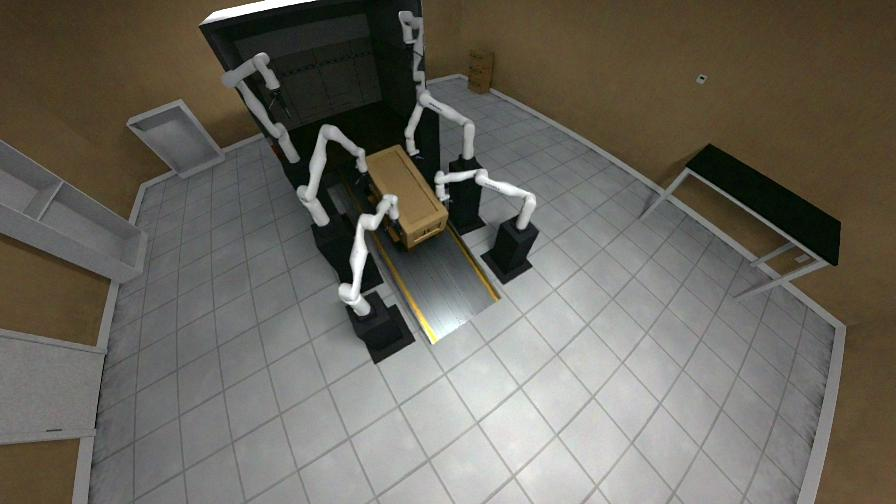

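Call:
{"fn": "move", "kwargs": {
  "arm2": {"joints":{"joint1_rad":0.3378,"joint2_rad":0.9506,"joint4_rad":1.6317,"joint6_rad":0.5593,"joint7_rad":0.4690},"min_time_s":2},
  "arm5": {"joints":{"joint1_rad":-0.6246,"joint2_rad":0.9910,"joint4_rad":1.5044,"joint6_rad":0.6462,"joint7_rad":-0.5440},"min_time_s":2}
}}

Call:
{"fn": "move", "kwargs": {
  "arm2": {"joints":{"joint1_rad":0.3311,"joint2_rad":0.9590,"joint4_rad":1.6061,"joint6_rad":0.5765,"joint7_rad":0.4623},"min_time_s":2},
  "arm5": {"joints":{"joint1_rad":-0.6176,"joint2_rad":1.0007,"joint4_rad":1.4771,"joint6_rad":0.6638,"joint7_rad":-0.5370},"min_time_s":2}
}}

Scene clock: 222.50 s.
Joint torques (N m): arm1=[-0.87 -0.75 -0.21 -7.49 0.06 0 -0.17] | arm2=[-0.89 -18.56 0.7 -3.89 -0.03 -0.12 0.24] | arm3=[-24.94 -13.09 -13.85 -24.91 -9.14 -22.64 -2.69] | arm4=[19.71 -12.67 12.54 -28.2 9.37 -24.41 2.93] | arm5=[0.12 -21.98 -0.63 -5.01 0.11 0.02 -0.3] | arm6=[0.75 -1.9 -0.62 -5.85 0.24 -0.36 -0.11]
Flange force (N): arm1=[2.4 0.7 -0.1] | arm2=[1.0 0.8 -3.1] | arm3=[-43.2 98.1 -35.1] | arm4=[40.6 95.3 -44.4] | arm5=[-1.1 -0.7 2.2] | arm6=[2.4 -0.6 -7.9]
move: arm2 done; arm5 done
Joint velocities: within noise
arm1, arm3, arm4, arm6: as last shown
arm2.joint_positions: joint1_rad=+0.338 joint2_rad=+0.951 joint3_rad=+0.000 joint4_rad=+1.632 joint5_rad=+0.000 joint6_rad=+0.559 joint7_rad=+0.469 hand_little=+1.000 hand_ring=+1.000 hand_middle=+1.000 hand_index=+1.000 hand_thumb_turn=-1.000 hand_thumb_bend=+1.000 hand_force_limit=+0.000 hand_speed=-0.800
arm2.joint_status: all done
arm2.hand_stopped_by: target,target,target,target,target,target
arm2.little_load_n: 0.0
arm2.ring_load_n: 0.0
arm2.middle_load_n: -0.5
arm2.index_load_n: 0.0
arm2.thumb_bend_load_n: 0.0
arm2.thumb_turn_load_n: 0.0
arm2.hand: x=-0.1490 y=+0.2783 z=+0.8149 quat_wxyz=(-0.007, +0.001, -1.000, -0.004) (m; scene frame)
arm5.joint_positions: joint1_rad=-0.625 joint2_rad=+0.991 joint3_rad=+0.000 joint4_rad=+1.504 joint5_rad=+0.000 joint6_rad=+0.646 joint7_rad=-0.544 hand_little=+1.000 hand_ring=+1.000 hand_middle=+1.000 hand_index=+1.000 hand_thumb_turn=-1.000 hand_thumb_bend=+1.000 hand_force_limit=+0.000 hand_speed=-0.800
arm5.joint_status: all done
arm5.hand_stopped_by: target,target,target,target,target,target
arm5.little_load_n: 0.5
arm5.ring_load_n: 0.0
arm5.middle_load_n: 0.0
arm5.index_load_n: 0.0
arm5.thumb_bend_load_n: 0.0
arm5.thumb_turn_load_n: 0.0
arm5.hand: x=-0.2112 y=-0.2580 z=+0.8148 quat_wxyz=(+0.004, +1.000, +0.001, -0.007) (m; scene frame)
pictures: none

Scene clock: 224.80 s.
Joint torques (N m): arm1=[-0.82 -0.79 -0.25 -7.45 0.06 0 -0.13] | arm2=[-11.43 -20.49 -9.44 -25.67 -1.25 -12.13 1.52] | arm3=[-25.92 -13.76 -14.08 -26.01 -9.3 -23.52 -2.63] | arm4=[20.03 -13.81 12.68 -27.51 9.39 -23.41 2.91] | arm5=[11.71 -22.77 10.8 -28.25 4.33 -13.86 0.91] | arm6=[0.71 -1.94 -0.65 -5.79 0.21 -0.34 -0.11]
Flange force (N): arm1=[2.3 0.6 -0.3] | arm2=[-8.0 53.3 -25.1] | arm3=[-44.5 101.3 -34.9] | arm4=[37.0 91.9 -41.8] | arm5=[6.3 62.4 -24.3] | arm6=[2.7 -0.6 -8.1]
move: arm2 done; arm5 done
Joint velocities: within noise
arm1, arm3, arm4, arm6: as last shown
arm2.joint_positions: joint1_rad=+0.331 joint2_rad=+0.959 joint3_rad=+0.000 joint4_rad=+1.606 joint5_rad=+0.000 joint6_rad=+0.577 joint7_rad=+0.462 hand_little=+1.000 hand_ring=+1.000 hand_middle=+1.000 hand_index=+1.000 hand_thumb_turn=-1.000 hand_thumb_bend=+1.000 hand_force_limit=+0.000 hand_speed=-0.800
arm2.joint_status: all done
arm2.hand_stopped_by: target,target,target,target,target,target
arm2.little_load_n: 0.0
arm2.ring_load_n: 0.0
arm2.middle_load_n: 0.0
arm2.index_load_n: 0.0
arm2.thumb_bend_load_n: 0.0
arm2.thumb_turn_load_n: 0.0
arm2.hand: x=-0.1490 y=+0.2708 z=+0.8148 quat_wxyz=(-0.007, +0.001, -1.000, -0.004) (m; scene frame)
arm3.hand: x=+0.3409 y=+0.2704 z=+0.6735 quat_wxyz=(-0.002, +0.000, -1.000, +0.000) (m; scene frame)
arm4.thumb_bend_load_n: -0.5
arm5.joint_positions: joint1_rad=-0.618 joint2_rad=+1.001 joint3_rad=+0.000 joint4_rad=+1.477 joint5_rad=+0.000 joint6_rad=+0.664 joint7_rad=-0.537 hand_little=+1.000 hand_ring=+1.000 hand_middle=+1.000 hand_index=+1.000 hand_thumb_turn=-1.000 hand_thumb_bend=+1.000 hand_force_limit=+0.000 hand_speed=-0.800
arm5.joint_status: all done
arm5.hand_stopped_by: target,target,target,target,target,target
arm5.little_load_n: 0.0
arm5.ring_load_n: 0.0
arm5.middle_load_n: 0.0
arm5.index_load_n: 0.0
arm5.thumb_bend_load_n: 0.0
arm5.thumb_turn_load_n: 0.0
arm5.hand: x=-0.2113 y=-0.2506 z=+0.8147 quat_wxyz=(+0.004, +1.000, +0.001, -0.007) (m; scene frame)
pictures: none

Call:
{"fn": "move", "kwargs": {
  "arm2": {"joints":{"joint1_rad":0.1829,"joint2_rad":0.9702,"joint4_rad":1.7279,"joint6_rad":0.4436,"joint7_rad":0.3141},"min_time_s":3},
  "arm5": {"joints":{"joint1_rad":-0.4825,"joint2_rad":0.9996,"joint4_rad":1.6043,"joint6_rad":0.5377,"joint7_rad":-0.4019},"min_time_s":3},
  "arm3": {"joints":{"joint1_rad":0.6152,"joint2_rad":1.0380,"joint4_rad":0.9706,"joint6_rad":1.1330,"joint7_rad":0.6636},"min_time_s":3},
  "arm4": {"joints":{"joint1_rad":-0.7070,"joint2_rad":1.0637,"joint4_rad":1.0493,"joint6_rad":1.0286,"joint7_rad":-0.6675},"min_time_s":3}
}}

Scene clock: 229.93 s.
Joint torques (N m): arm1=[-0.88 -0.75 -0.19 -7.48 0.06 -0.02 -0.15] | arm2=[-6.68 -29.45 -4.32 -26.85 0.34 -11.37 1.56] | arm3=[-25.19 -2.4 -17.16 -35.12 -8.57 -28.29 -2.06] | arm4=[17.22 -0.28 13.07 -33.29 8.76 -27.43 3.28] | arm5=[6.49 -24.79 6.24 -28.33 2.66 -13 0.81] | arm6=[0.72 -1.91 -0.63 -5.84 0.26 -0.32 -0.16]
Flange force (N): arm1=[2.3 0.8 -0.2] | arm2=[-6.4 46.2 -7.1] | arm3=[-48.6 122.4 -60.7] | arm4=[41.5 111.3 -72.0] | arm5=[4.7 56.4 -20.8] | arm6=[2.6 -0.5 -7.8]
move: arm2 done; arm3 done; arm4 done; arm5 done
TORQUE WARNING: arm3's joint6_rad reached its warning level (29.4 N m). A warning alone does not stop the arm.
Joint velocities: within noise
arm1, arm6: as last shown
arm1.thumb_turn_load_n: -0.5
arm2.joint_positions: joint1_rad=+0.183 joint2_rad=+0.970 joint3_rad=+0.000 joint4_rad=+1.728 joint5_rad=+0.000 joint6_rad=+0.444 joint7_rad=+0.314 hand_little=+1.000 hand_ring=+1.000 hand_middle=+1.000 hand_index=+1.000 hand_thumb_turn=-1.000 hand_thumb_bend=+1.000 hand_force_limit=+0.000 hand_speed=-0.800
arm2.joint_status: all done
arm2.hand_stopped_by: target,target,target,target,target,target
arm2.little_load_n: 0.0
arm2.ring_load_n: 0.0
arm2.middle_load_n: 0.0
arm2.index_load_n: 0.0
arm2.thumb_bend_load_n: 0.0
arm2.thumb_turn_load_n: 0.0
arm2.hand: x=-0.0688 y=+0.2709 z=+0.7917 quat_wxyz=(-0.007, +0.001, -1.000, -0.004) (m; scene frame)
arm3.joint_positions: joint1_rad=+0.615 joint2_rad=+1.038 joint3_rad=+0.000 joint4_rad=+0.971 joint5_rad=+0.000 joint6_rad=+1.133 joint7_rad=+0.664 hand_little=+1.000 hand_ring=+1.000 hand_middle=+1.000 hand_index=+1.000 hand_thumb_turn=-1.000 hand_thumb_bend=+1.000 hand_force_limit=+0.000 hand_speed=-0.800
arm3.joint_status: all done
arm3.hand_stopped_by: target,target,target,target,target,target
arm3.little_load_n: 0.0
arm3.ring_load_n: 0.0
arm3.middle_load_n: 0.0
arm3.index_load_n: 0.0
arm3.thumb_bend_load_n: 0.0
arm3.thumb_turn_load_n: 0.0
arm3.hand: x=+0.4211 y=+0.2701 z=+0.6509 quat_wxyz=(-0.002, +0.000, -1.000, +0.000) (m; scene frame)
arm4.joint_positions: joint1_rad=-0.707 joint2_rad=+1.064 joint3_rad=+0.000 joint4_rad=+1.049 joint5_rad=+0.000 joint6_rad=+1.029 joint7_rad=-0.667 hand_little=+1.000 hand_ring=+1.000 hand_middle=+1.000 hand_index=+1.000 hand_thumb_turn=-1.000 hand_thumb_bend=+1.000 hand_force_limit=+0.000 hand_speed=-0.800
arm4.joint_status: all done
arm4.hand_stopped_by: target,target,target,target,target,target
arm4.little_load_n: 0.0
arm4.ring_load_n: 0.0
arm4.middle_load_n: 0.0
arm4.index_load_n: 0.0
arm4.thumb_bend_load_n: 0.0
arm4.thumb_turn_load_n: 0.0
arm4.hand: x=+0.3596 y=-0.2483 z=+0.6498 quat_wxyz=(-0.002, +1.000, -0.001, +0.006) (m; scene frame)
arm5.joint_positions: joint1_rad=-0.483 joint2_rad=+1.000 joint3_rad=+0.000 joint4_rad=+1.604 joint5_rad=+0.000 joint6_rad=+0.538 joint7_rad=-0.402 hand_little=+1.000 hand_ring=+1.000 hand_middle=+1.000 hand_index=+1.000 hand_thumb_turn=-1.000 hand_thumb_bend=+1.000 hand_force_limit=+0.000 hand_speed=-0.800
arm5.joint_status: all done
arm5.hand_stopped_by: target,target,target,target,target,target
arm5.little_load_n: 0.0
arm5.ring_load_n: 0.0
arm5.middle_load_n: 0.0
arm5.index_load_n: 0.0
arm5.thumb_bend_load_n: 0.0
arm5.thumb_turn_load_n: 0.0
arm5.hand: x=-0.1312 y=-0.2504 z=+0.7916 quat_wxyz=(+0.004, +1.000, +0.001, -0.007) (m; scene frame)
arm6.thumb_bend_load_n: -0.5
pictures: none

Call:
{"fn": "move", "kwargs": {
  "arm2": {"joints":{"joint1_rad":0.0177,"joint2_rad":1.0039,"joint4_rad":1.7977,"joint6_rad":0.3400,"joint7_rad":0.1489},"min_time_s":3},
  "arm5": {"joints":{"joint1_rad":-0.3312,"joint2_rad":1.0214,"joint4_rad":1.6791,"joint6_rad":0.4411,"joint7_rad":-0.2506},"min_time_s":3},
  "arm3": {"joints":{"joint1_rad":0.5112,"joint2_rad":0.9516,"joint4_rad":1.2454,"joint6_rad":0.9446,"joint7_rad":0.5596},"min_time_s":3},
  "arm4": {"joints":{"joint1_rad":-0.6011,"joint2_rad":1.0045,"joint4_rad":1.2760,"joint6_rad":0.8611,"joint7_rad":-0.5616},"min_time_s":3}
}}

Scene clock: 234.50 s.
Joint torques (N m): arm1=[-0.9 -0.77 -0.23 -7.5 0.06 -0.01 -0.17] | arm2=[-0.19 -27.25 3.05 -28 1.66 -12.28 1.52] | arm3=[-15.9 -21.86 -12.66 -36.11 -5.9 -19.59 -1.19] | arm4=[6.91 -17.37 6.67 -38.48 4.91 -22.78 1.93] | arm5=[-1.47 -30.81 -1.36 -28.81 0.37 -12.17 0.05] | arm6=[0.77 -1.99 -0.68 -5.87 0.25 -0.35 -0.13]
Flange force (N): arm1=[2.4 0.6 -0.1] | arm2=[-13.0 48.5 -16.3] | arm3=[-25.5 87.5 -24.1] | arm4=[35.8 91.8 -43.0] | arm5=[11.8 49.2 -8.9] | arm6=[2.7 -0.5 -7.9]
move: arm2 done; arm3 done; arm4 done; arm5 done
TORQUE WARNING: arm3's joint6_rad reached its warning level (29.4 N m). A warning alone does not stop the arm.
Joint velocities: within noise
arm1, arm6: as last shown
arm1.thumb_turn_load_n: 0.0
arm2.joint_positions: joint1_rad=+0.018 joint2_rad=+1.004 joint3_rad=+0.000 joint4_rad=+1.798 joint5_rad=+0.000 joint6_rad=+0.340 joint7_rad=+0.149 hand_little=+1.000 hand_ring=+1.000 hand_middle=+1.000 hand_index=+1.000 hand_thumb_turn=-1.000 hand_thumb_bend=+1.000 hand_force_limit=+0.000 hand_speed=-0.800
arm2.joint_status: all done
arm2.hand_stopped_by: target,target,target,target,target,target
arm2.little_load_n: 0.0
arm2.ring_load_n: 0.0
arm2.middle_load_n: 0.0
arm2.index_load_n: 0.0
arm2.thumb_bend_load_n: 0.0
arm2.thumb_turn_load_n: 0.0
arm2.hand: x=+0.0113 y=+0.2709 z=+0.7685 quat_wxyz=(-0.007, +0.001, -1.000, -0.004) (m; scene frame)
arm3.joint_positions: joint1_rad=+0.511 joint2_rad=+0.952 joint3_rad=+0.000 joint4_rad=+1.245 joint5_rad=+0.000 joint6_rad=+0.944 joint7_rad=+0.560 hand_little=+1.000 hand_ring=+1.000 hand_middle=+1.000 hand_index=+1.000 hand_thumb_turn=-1.000 hand_thumb_bend=+1.000 hand_force_limit=+0.000 hand_speed=-0.800
arm3.joint_status: all done
arm3.hand_stopped_by: target,target,target,target,target,target
arm3.little_load_n: 0.0
arm3.ring_load_n: 0.0
arm3.middle_load_n: 0.0
arm3.index_load_n: 0.0
arm3.thumb_bend_load_n: 0.0
arm3.thumb_turn_load_n: 0.0
arm3.hand: x=+0.5012 y=+0.2715 z=+0.6307 quat_wxyz=(-0.002, +0.000, -1.000, +0.000) (m; scene frame)
arm4.joint_positions: joint1_rad=-0.601 joint2_rad=+1.005 joint3_rad=+0.000 joint4_rad=+1.276 joint5_rad=+0.000 joint6_rad=+0.861 joint7_rad=-0.562 hand_little=+1.000 hand_ring=+1.000 hand_middle=+1.000 hand_index=+1.000 hand_thumb_turn=-1.000 hand_thumb_bend=+1.000 hand_force_limit=+0.000 hand_speed=-0.800
arm4.joint_status: all done
arm4.hand_stopped_by: target,target,target,target,target,target
arm4.little_load_n: 0.0
arm4.ring_load_n: 0.0
arm4.middle_load_n: 0.0
arm4.index_load_n: 0.0
arm4.thumb_bend_load_n: 0.0
arm4.thumb_turn_load_n: 0.0
arm4.hand: x=+0.4397 y=-0.2484 z=+0.6295 quat_wxyz=(-0.002, +1.000, -0.001, +0.006) (m; scene frame)
arm5.joint_positions: joint1_rad=-0.331 joint2_rad=+1.021 joint3_rad=+0.000 joint4_rad=+1.679 joint5_rad=+0.000 joint6_rad=+0.441 joint7_rad=-0.251 hand_little=+1.000 hand_ring=+1.000 hand_middle=+1.000 hand_index=+1.000 hand_thumb_turn=-1.000 hand_thumb_bend=+1.000 hand_force_limit=+0.000 hand_speed=-0.800
arm5.joint_status: all done
arm5.hand_stopped_by: target,target,target,target,target,target
arm5.little_load_n: 0.0
arm5.ring_load_n: 0.0
arm5.middle_load_n: 0.0
arm5.index_load_n: 0.0
arm5.thumb_bend_load_n: 0.0
arm5.thumb_turn_load_n: -0.5
arm5.hand: x=-0.0511 y=-0.2503 z=+0.7684 quat_wxyz=(+0.004, +1.000, +0.001, -0.007) (m; scene frame)
arm6.ring_load_n: -0.5
arm6.thumb_bend_load_n: 0.0
pictures: none

Call:
{"fn": "move", "kwargs": {
  "arm2": {"joints":{"joint1_rad":-0.1574,"joint2_rad":1.0531,"joint4_rad":1.8143,"joint6_rad":0.2742,"joint7_rad":-0.0262},"min_time_s":3},
  "arm5": {"joints":{"joint1_rad":-0.1689,"joint2_rad":1.0601,"joint4_rad":1.7017,"joint6_rad":0.3798,"joint7_rad":-0.0883},"min_time_s":3},
  "arm3": {"joints":{"joint1_rad":0.3895,"joint2_rad":0.9106,"joint4_rad":1.4395,"joint6_rad":0.7915,"joint7_rad":0.4379},"min_time_s":3},
  "arm4": {"joints":{"joint1_rad":-0.4797,"joint2_rad":0.9833,"joint4_rad":1.4359,"joint6_rad":0.7224,"joint7_rad":-0.4402},"min_time_s":3}
}}

Scene clock: 238.90 s.
Joint torques (N m): arm1=[-0.87 -0.74 -0.25 -7.48 0.07 -0.02 -0.16] | arm2=[4.01 -27.5 8.17 -26.14 2.23 -11.44 1.52] | arm3=[-10.2 -12.87 -8.57 -41.34 -3.34 -23.25 -0.41] | arm4=[0.7 -8.9 1.46 -43.55 2.63 -25.87 1.49] | arm5=[-6.86 -29.43 -7.32 -27.82 -0.85 -11.87 -0.14] | arm6=[0.72 -1.93 -0.71 -5.86 0.24 -0.32 -0.1]
Flange force (N): arm1=[2.5 0.6 -0.2] | arm2=[-13.7 46.4 -15.9] | arm3=[-31.8 101.5 -48.8] | arm4=[40.3 105.9 -68.8] | arm5=[15.2 48.6 -13.2] | arm6=[2.7 -0.5 -7.7]
move: arm2 done; arm3 done; arm4 done; arm5 done
TORQUE WARNING: arm3's joint6_rad reached its warning level (29.4 N m). A warning alone does not stop the arm.
Joint velocities: within noise
arm1, arm6: as last shown
arm2.joint_positions: joint1_rad=-0.157 joint2_rad=+1.053 joint3_rad=+0.000 joint4_rad=+1.814 joint5_rad=+0.000 joint6_rad=+0.274 joint7_rad=-0.026 hand_little=+1.000 hand_ring=+1.000 hand_middle=+1.000 hand_index=+1.000 hand_thumb_turn=-1.000 hand_thumb_bend=+1.000 hand_force_limit=+0.000 hand_speed=-0.800
arm2.joint_status: all done
arm2.hand_stopped_by: target,target,target,target,target,target
arm2.little_load_n: 0.0
arm2.ring_load_n: 0.0
arm2.middle_load_n: 0.0
arm2.index_load_n: 0.0
arm2.thumb_bend_load_n: 0.0
arm2.thumb_turn_load_n: 0.0
arm2.hand: x=+0.0913 y=+0.2709 z=+0.7457 quat_wxyz=(-0.007, +0.001, -1.000, -0.004) (m; scene frame)
arm3.joint_positions: joint1_rad=+0.389 joint2_rad=+0.911 joint3_rad=+0.000 joint4_rad=+1.439 joint5_rad=+0.000 joint6_rad=+0.791 joint7_rad=+0.438 hand_little=+1.000 hand_ring=+1.000 hand_middle=+1.000 hand_index=+1.000 hand_thumb_turn=-1.000 hand_thumb_bend=+1.000 hand_force_limit=+0.000 hand_speed=-0.800
arm3.joint_status: all done
arm3.hand_stopped_by: target,target,target,target,target,target
arm3.little_load_n: 0.0
arm3.ring_load_n: 0.0
arm3.middle_load_n: 0.0
arm3.index_load_n: 0.0
arm3.thumb_bend_load_n: -0.5
arm3.thumb_turn_load_n: 0.0
arm3.hand: x=+0.5812 y=+0.2717 z=+0.6082 quat_wxyz=(-0.002, +0.000, -1.000, +0.000) (m; scene frame)
arm4.joint_positions: joint1_rad=-0.480 joint2_rad=+0.983 joint3_rad=+0.000 joint4_rad=+1.436 joint5_rad=+0.000 joint6_rad=+0.722 joint7_rad=-0.440 hand_little=+1.000 hand_ring=+1.000 hand_middle=+1.000 hand_index=+1.000 hand_thumb_turn=-1.000 hand_thumb_bend=+1.000 hand_force_limit=+0.000 hand_speed=-0.800
arm4.joint_status: all done
arm4.hand_stopped_by: target,target,target,target,target,target
arm4.little_load_n: 0.0
arm4.ring_load_n: 0.0
arm4.middle_load_n: 0.0
arm4.index_load_n: 0.0
arm4.thumb_bend_load_n: 0.0
arm4.thumb_turn_load_n: 0.0
arm4.hand: x=+0.5197 y=-0.2486 z=+0.6069 quat_wxyz=(-0.002, +1.000, -0.001, +0.006) (m; scene frame)
arm5.joint_positions: joint1_rad=-0.169 joint2_rad=+1.060 joint3_rad=+0.000 joint4_rad=+1.702 joint5_rad=+0.000 joint6_rad=+0.380 joint7_rad=-0.088 hand_little=+1.000 hand_ring=+1.000 hand_middle=+1.000 hand_index=+1.000 hand_thumb_turn=-1.000 hand_thumb_bend=+1.000 hand_force_limit=+0.000 hand_speed=-0.800
arm5.joint_status: all done
arm5.hand_stopped_by: target,target,target,target,target,target
arm5.little_load_n: 0.0
arm5.ring_load_n: 0.0
arm5.middle_load_n: 0.0
arm5.index_load_n: 0.0
arm5.thumb_bend_load_n: 0.0
arm5.thumb_turn_load_n: 0.0
arm5.hand: x=+0.0289 y=-0.2503 z=+0.7456 quat_wxyz=(+0.004, +1.000, +0.001, -0.007) (m; scene frame)
arm6.ring_load_n: 0.0
pictures: none

Call:
{"fn": "move", "kwargs": {
  "arm2": {"joints":{"joint1_rad":-0.3325,"joint2_rad":1.1127,"joint4_rad":1.7770,"joint6_rad":0.2519,"joint7_rad":-0.2013},"min_time_s":3},
  "arm5": {"joints":{"joint1_rad":-0.0033,"joint2_rad":1.1120,"joint4_rad":1.6714,"joint6_rad":0.3582,"joint7_rad":0.0773},"min_time_s":3},
  "arm3": {"joints":{"joint1_rad":0.2512,"joint2_rad":0.8969,"joint4_rad":1.5760,"joint6_rad":0.6687,"joint7_rad":0.2996},"min_time_s":3},
  "arm4": {"joints":{"joint1_rad":-0.3434,"joint2_rad":0.9862,"joint4_rad":1.5405,"joint6_rad":0.6149,"joint7_rad":-0.3039},"min_time_s":3}
}}

Scene clock: 243.13 s.
Joint torques (N m): arm1=[-0.83 -0.72 -0.2 -7.49 0.06 -0.02 -0.17] | arm2=[6.95 -26.19 11.73 -24.44 2.54 -10.84 1.63] | arm3=[-2.47 -24.98 -1.5 -44.19 -0.33 -21.08 0.66] | arm4=[-6.84 -18.92 -5.58 -44.64 -0.04 -23.21 0.78] | arm5=[-11.13 -30.13 -11.69 -25.5 -1.58 -10.76 -0.29] | arm6=[0.78 -1.97 -0.64 -5.78 0.2 -0.34 -0.13]
Flange force (N): arm1=[2.4 0.8 -0.2] | arm2=[-12.2 46.6 -19.8] | arm3=[-29.2 90.6 -27.3] | arm4=[36.9 94.7 -51.2] | arm5=[16.6 46.1 -11.1] | arm6=[2.7 -0.6 -8.1]
move: arm2 done; arm3 done; arm4 done; arm5 done
TORQUE WARNING: arm3's joint6_rad reached its warning level (29.4 N m). A warning alone does not stop the arm.
Joint velocities: within noise
arm1, arm6: as last shown
arm2.joint_positions: joint1_rad=-0.332 joint2_rad=+1.113 joint3_rad=+0.000 joint4_rad=+1.777 joint5_rad=+0.000 joint6_rad=+0.252 joint7_rad=-0.201 hand_little=+1.000 hand_ring=+1.000 hand_middle=+1.000 hand_index=+1.000 hand_thumb_turn=-1.000 hand_thumb_bend=+1.000 hand_force_limit=+0.000 hand_speed=-0.800
arm2.joint_status: all done
arm2.hand_stopped_by: target,target,target,target,target,target
arm2.little_load_n: 0.0
arm2.ring_load_n: 0.0
arm2.middle_load_n: 0.0
arm2.index_load_n: 0.0
arm2.thumb_bend_load_n: 0.0
arm2.thumb_turn_load_n: 0.0
arm2.hand: x=+0.1714 y=+0.2710 z=+0.7228 quat_wxyz=(-0.007, +0.001, -1.000, -0.004) (m; scene frame)
arm3.joint_positions: joint1_rad=+0.251 joint2_rad=+0.897 joint3_rad=+0.000 joint4_rad=+1.576 joint5_rad=+0.000 joint6_rad=+0.669 joint7_rad=+0.300 hand_little=+1.000 hand_ring=+1.000 hand_middle=+1.000 hand_index=+1.000 hand_thumb_turn=-1.000 hand_thumb_bend=+1.000 hand_force_limit=+0.000 hand_speed=-0.800
arm3.joint_status: all done
arm3.hand_stopped_by: target,target,target,target,target,target
arm3.little_load_n: 0.0
arm3.ring_load_n: 0.0
arm3.middle_load_n: 0.0
arm3.index_load_n: 0.0
arm3.thumb_bend_load_n: -0.5
arm3.thumb_turn_load_n: 0.0
arm3.hand: x=+0.6612 y=+0.2717 z=+0.5873 quat_wxyz=(-0.002, +0.000, -1.000, +0.000) (m; scene frame)
arm4.joint_positions: joint1_rad=-0.343 joint2_rad=+0.986 joint3_rad=+0.000 joint4_rad=+1.540 joint5_rad=+0.000 joint6_rad=+0.615 joint7_rad=-0.304 hand_little=+1.000 hand_ring=+1.000 hand_middle=+1.000 hand_index=+1.000 hand_thumb_turn=-1.000 hand_thumb_bend=+1.000 hand_force_limit=+0.000 hand_speed=-0.800
arm4.joint_status: all done
arm4.hand_stopped_by: target,target,target,target,target,target
arm4.little_load_n: 0.0
arm4.ring_load_n: 0.0
arm4.middle_load_n: 0.5
arm4.index_load_n: 0.0
arm4.thumb_bend_load_n: 0.0
arm4.thumb_turn_load_n: 0.0
arm4.hand: x=+0.5997 y=-0.2488 z=+0.5858 quat_wxyz=(-0.002, +1.000, -0.001, +0.006) (m; scene frame)
arm5.joint_positions: joint1_rad=-0.003 joint2_rad=+1.112 joint3_rad=+0.000 joint4_rad=+1.671 joint5_rad=+0.000 joint6_rad=+0.358 joint7_rad=+0.077 hand_little=+1.000 hand_ring=+1.000 hand_middle=+1.000 hand_index=+1.000 hand_thumb_turn=-1.000 hand_thumb_bend=+1.000 hand_force_limit=+0.000 hand_speed=-0.800
arm5.joint_status: all done
arm5.hand_stopped_by: target,target,target,target,target,target
arm5.little_load_n: 0.0
arm5.ring_load_n: 0.0
arm5.middle_load_n: 0.0
arm5.index_load_n: 0.0
arm5.thumb_bend_load_n: 0.0
arm5.thumb_turn_load_n: 0.0
arm5.hand: x=+0.1089 y=-0.2502 z=+0.7227 quat_wxyz=(+0.004, +1.000, +0.001, -0.007) (m; scene frame)
arm6.index_load_n: 0.5
pictures: none

Call:
{"fn": "move", "kwargs": {
  "arm2": {"joints":{"joint1_rad":-0.4973,"joint2_rad":1.1801,"joint4_rad":1.6870,"joint6_rad":0.2745,"joint7_rad":-0.3661},"min_time_s":3},
  "arm5": {"joints":{"joint1_rad":0.1568,"joint2_rad":1.1746,"joint4_rad":1.5889,"joint6_rad":0.3781,"joint7_rad":0.2374},"min_time_s":3},
  "arm3": {"joints":{"joint1_rad":0.0990,"joint2_rad":0.9097,"joint4_rad":1.6604,"joint6_rad":0.5715,"joint7_rad":0.1474},"min_time_s":3},
  "arm4": {"joints":{"joint1_rad":-0.1953,"joint2_rad":1.0122,"joint4_rad":1.5927,"joint6_rad":0.5367,"joint7_rad":-0.1558},"min_time_s":3},
  "cameras": ["cam_high"]
}}

Scene clock: 247.50 s.
Joint torques (N m): arm1=[-0.87 -0.76 -0.21 -7.48 0.06 -0.01 -0.14] | arm2=[10.05 -22.06 14.92 -22.09 3.08 -10.21 1.72] | arm3=[5.09 -28.6 6.19 -44.59 2.31 -20.16 1.27] | arm4=[-14.58 -22.4 -13.51 -44.27 -2.52 -21.87 0.11] | arm5=[-14.57 -29.74 -15.11 -23.46 -2.28 -9.91 -0.44] | arm6=[0.73 -1.92 -0.73 -5.88 0.21 -0.28 -0.09]
Flange force (N): arm1=[2.3 0.8 -0.2] | arm2=[-10.8 47.3 -29.2] | arm3=[-30.3 87.0 -22.6] | arm4=[38.1 90.5 -46.7] | arm5=[16.4 46.3 -12.1] | arm6=[2.7 -0.4 -7.6]
move: arm2 done; arm3 done; arm4 done; arm5 done
TORQUE WARNING: arm3's joint4_rad reached its warning level (56.7 N m). A warning alone does not stop the arm.
Joint velocities: within noise
arm1, arm6: as last shown
arm2.joint_positions: joint1_rad=-0.497 joint2_rad=+1.180 joint3_rad=+0.000 joint4_rad=+1.687 joint5_rad=+0.000 joint6_rad=+0.275 joint7_rad=-0.366 hand_little=+1.000 hand_ring=+1.000 hand_middle=+1.000 hand_index=+1.000 hand_thumb_turn=-1.000 hand_thumb_bend=+1.000 hand_force_limit=+0.000 hand_speed=-0.800
arm2.joint_status: all done
arm2.hand_stopped_by: target,target,target,target,target,target
arm2.little_load_n: 0.0
arm2.ring_load_n: 0.0
arm2.middle_load_n: 0.0
arm2.index_load_n: 0.0
arm2.thumb_bend_load_n: 0.0
arm2.thumb_turn_load_n: 0.0
arm2.hand: x=+0.2515 y=+0.2710 z=+0.7000 quat_wxyz=(-0.007, +0.001, -1.000, -0.004) (m; scene frame)
arm3.joint_positions: joint1_rad=+0.099 joint2_rad=+0.910 joint3_rad=+0.000 joint4_rad=+1.660 joint5_rad=+0.000 joint6_rad=+0.571 joint7_rad=+0.147 hand_little=+1.000 hand_ring=+1.000 hand_middle=+1.000 hand_index=+1.000 hand_thumb_turn=-1.000 hand_thumb_bend=+1.000 hand_force_limit=+0.000 hand_speed=-0.800
arm3.joint_status: all done
arm3.hand_stopped_by: target,target,target,target,target,target
arm3.little_load_n: 0.0
arm3.ring_load_n: 0.0
arm3.middle_load_n: 0.0
arm3.index_load_n: 0.0
arm3.thumb_bend_load_n: 0.0
arm3.thumb_turn_load_n: 0.0
arm3.hand: x=+0.7413 y=+0.2718 z=+0.5656 quat_wxyz=(-0.002, +0.000, -1.000, +0.000) (m; scene frame)
arm4.joint_positions: joint1_rad=-0.195 joint2_rad=+1.012 joint3_rad=+0.000 joint4_rad=+1.593 joint5_rad=+0.000 joint6_rad=+0.537 joint7_rad=-0.156 hand_little=+1.000 hand_ring=+1.000 hand_middle=+1.000 hand_index=+1.000 hand_thumb_turn=-1.000 hand_thumb_bend=+1.000 hand_force_limit=+0.000 hand_speed=-0.800
arm4.joint_status: all done
arm4.hand_stopped_by: target,target,target,target,target,target
arm4.little_load_n: 0.0
arm4.ring_load_n: 0.0
arm4.middle_load_n: 0.0
arm4.index_load_n: 0.0
arm4.thumb_bend_load_n: 0.0
arm4.thumb_turn_load_n: 0.0
arm4.hand: x=+0.6797 y=-0.2489 z=+0.5642 quat_wxyz=(-0.002, +1.000, -0.001, +0.006) (m; scene frame)
arm5.joint_positions: joint1_rad=+0.157 joint2_rad=+1.175 joint3_rad=+0.000 joint4_rad=+1.589 joint5_rad=+0.000 joint6_rad=+0.378 joint7_rad=+0.237 hand_little=+1.000 hand_ring=+1.000 hand_middle=+1.000 hand_index=+1.000 hand_thumb_turn=-1.000 hand_thumb_bend=+1.000 hand_force_limit=+0.000 hand_speed=-0.800
arm5.joint_status: all done
arm5.hand_stopped_by: target,target,target,target,target,target
arm5.little_load_n: 0.0
arm5.ring_load_n: 0.5
arm5.middle_load_n: 0.0
arm5.index_load_n: 0.0
arm5.thumb_bend_load_n: 0.0
arm5.thumb_turn_load_n: 0.0
arm5.hand: x=+0.1889 y=-0.2501 z=+0.6998 quat_wxyz=(+0.004, +1.000, +0.001, -0.007) (m; scene frame)
arm6.index_load_n: 0.0
pictures: cam_high

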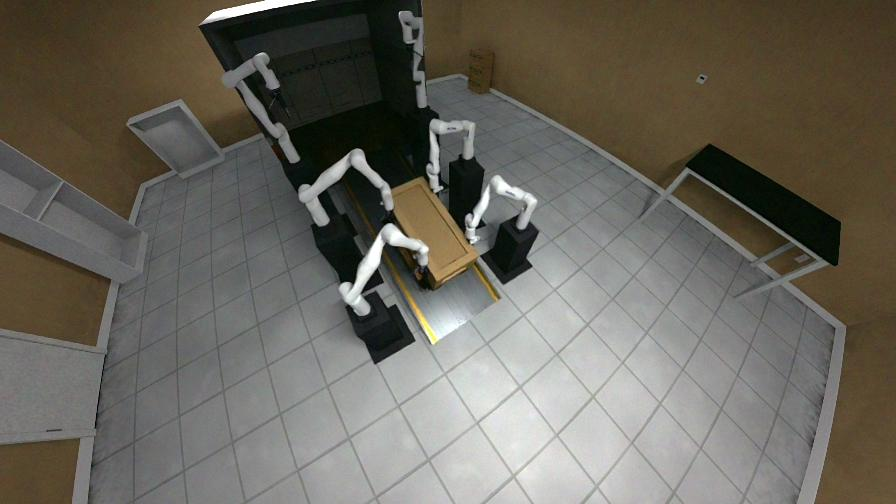

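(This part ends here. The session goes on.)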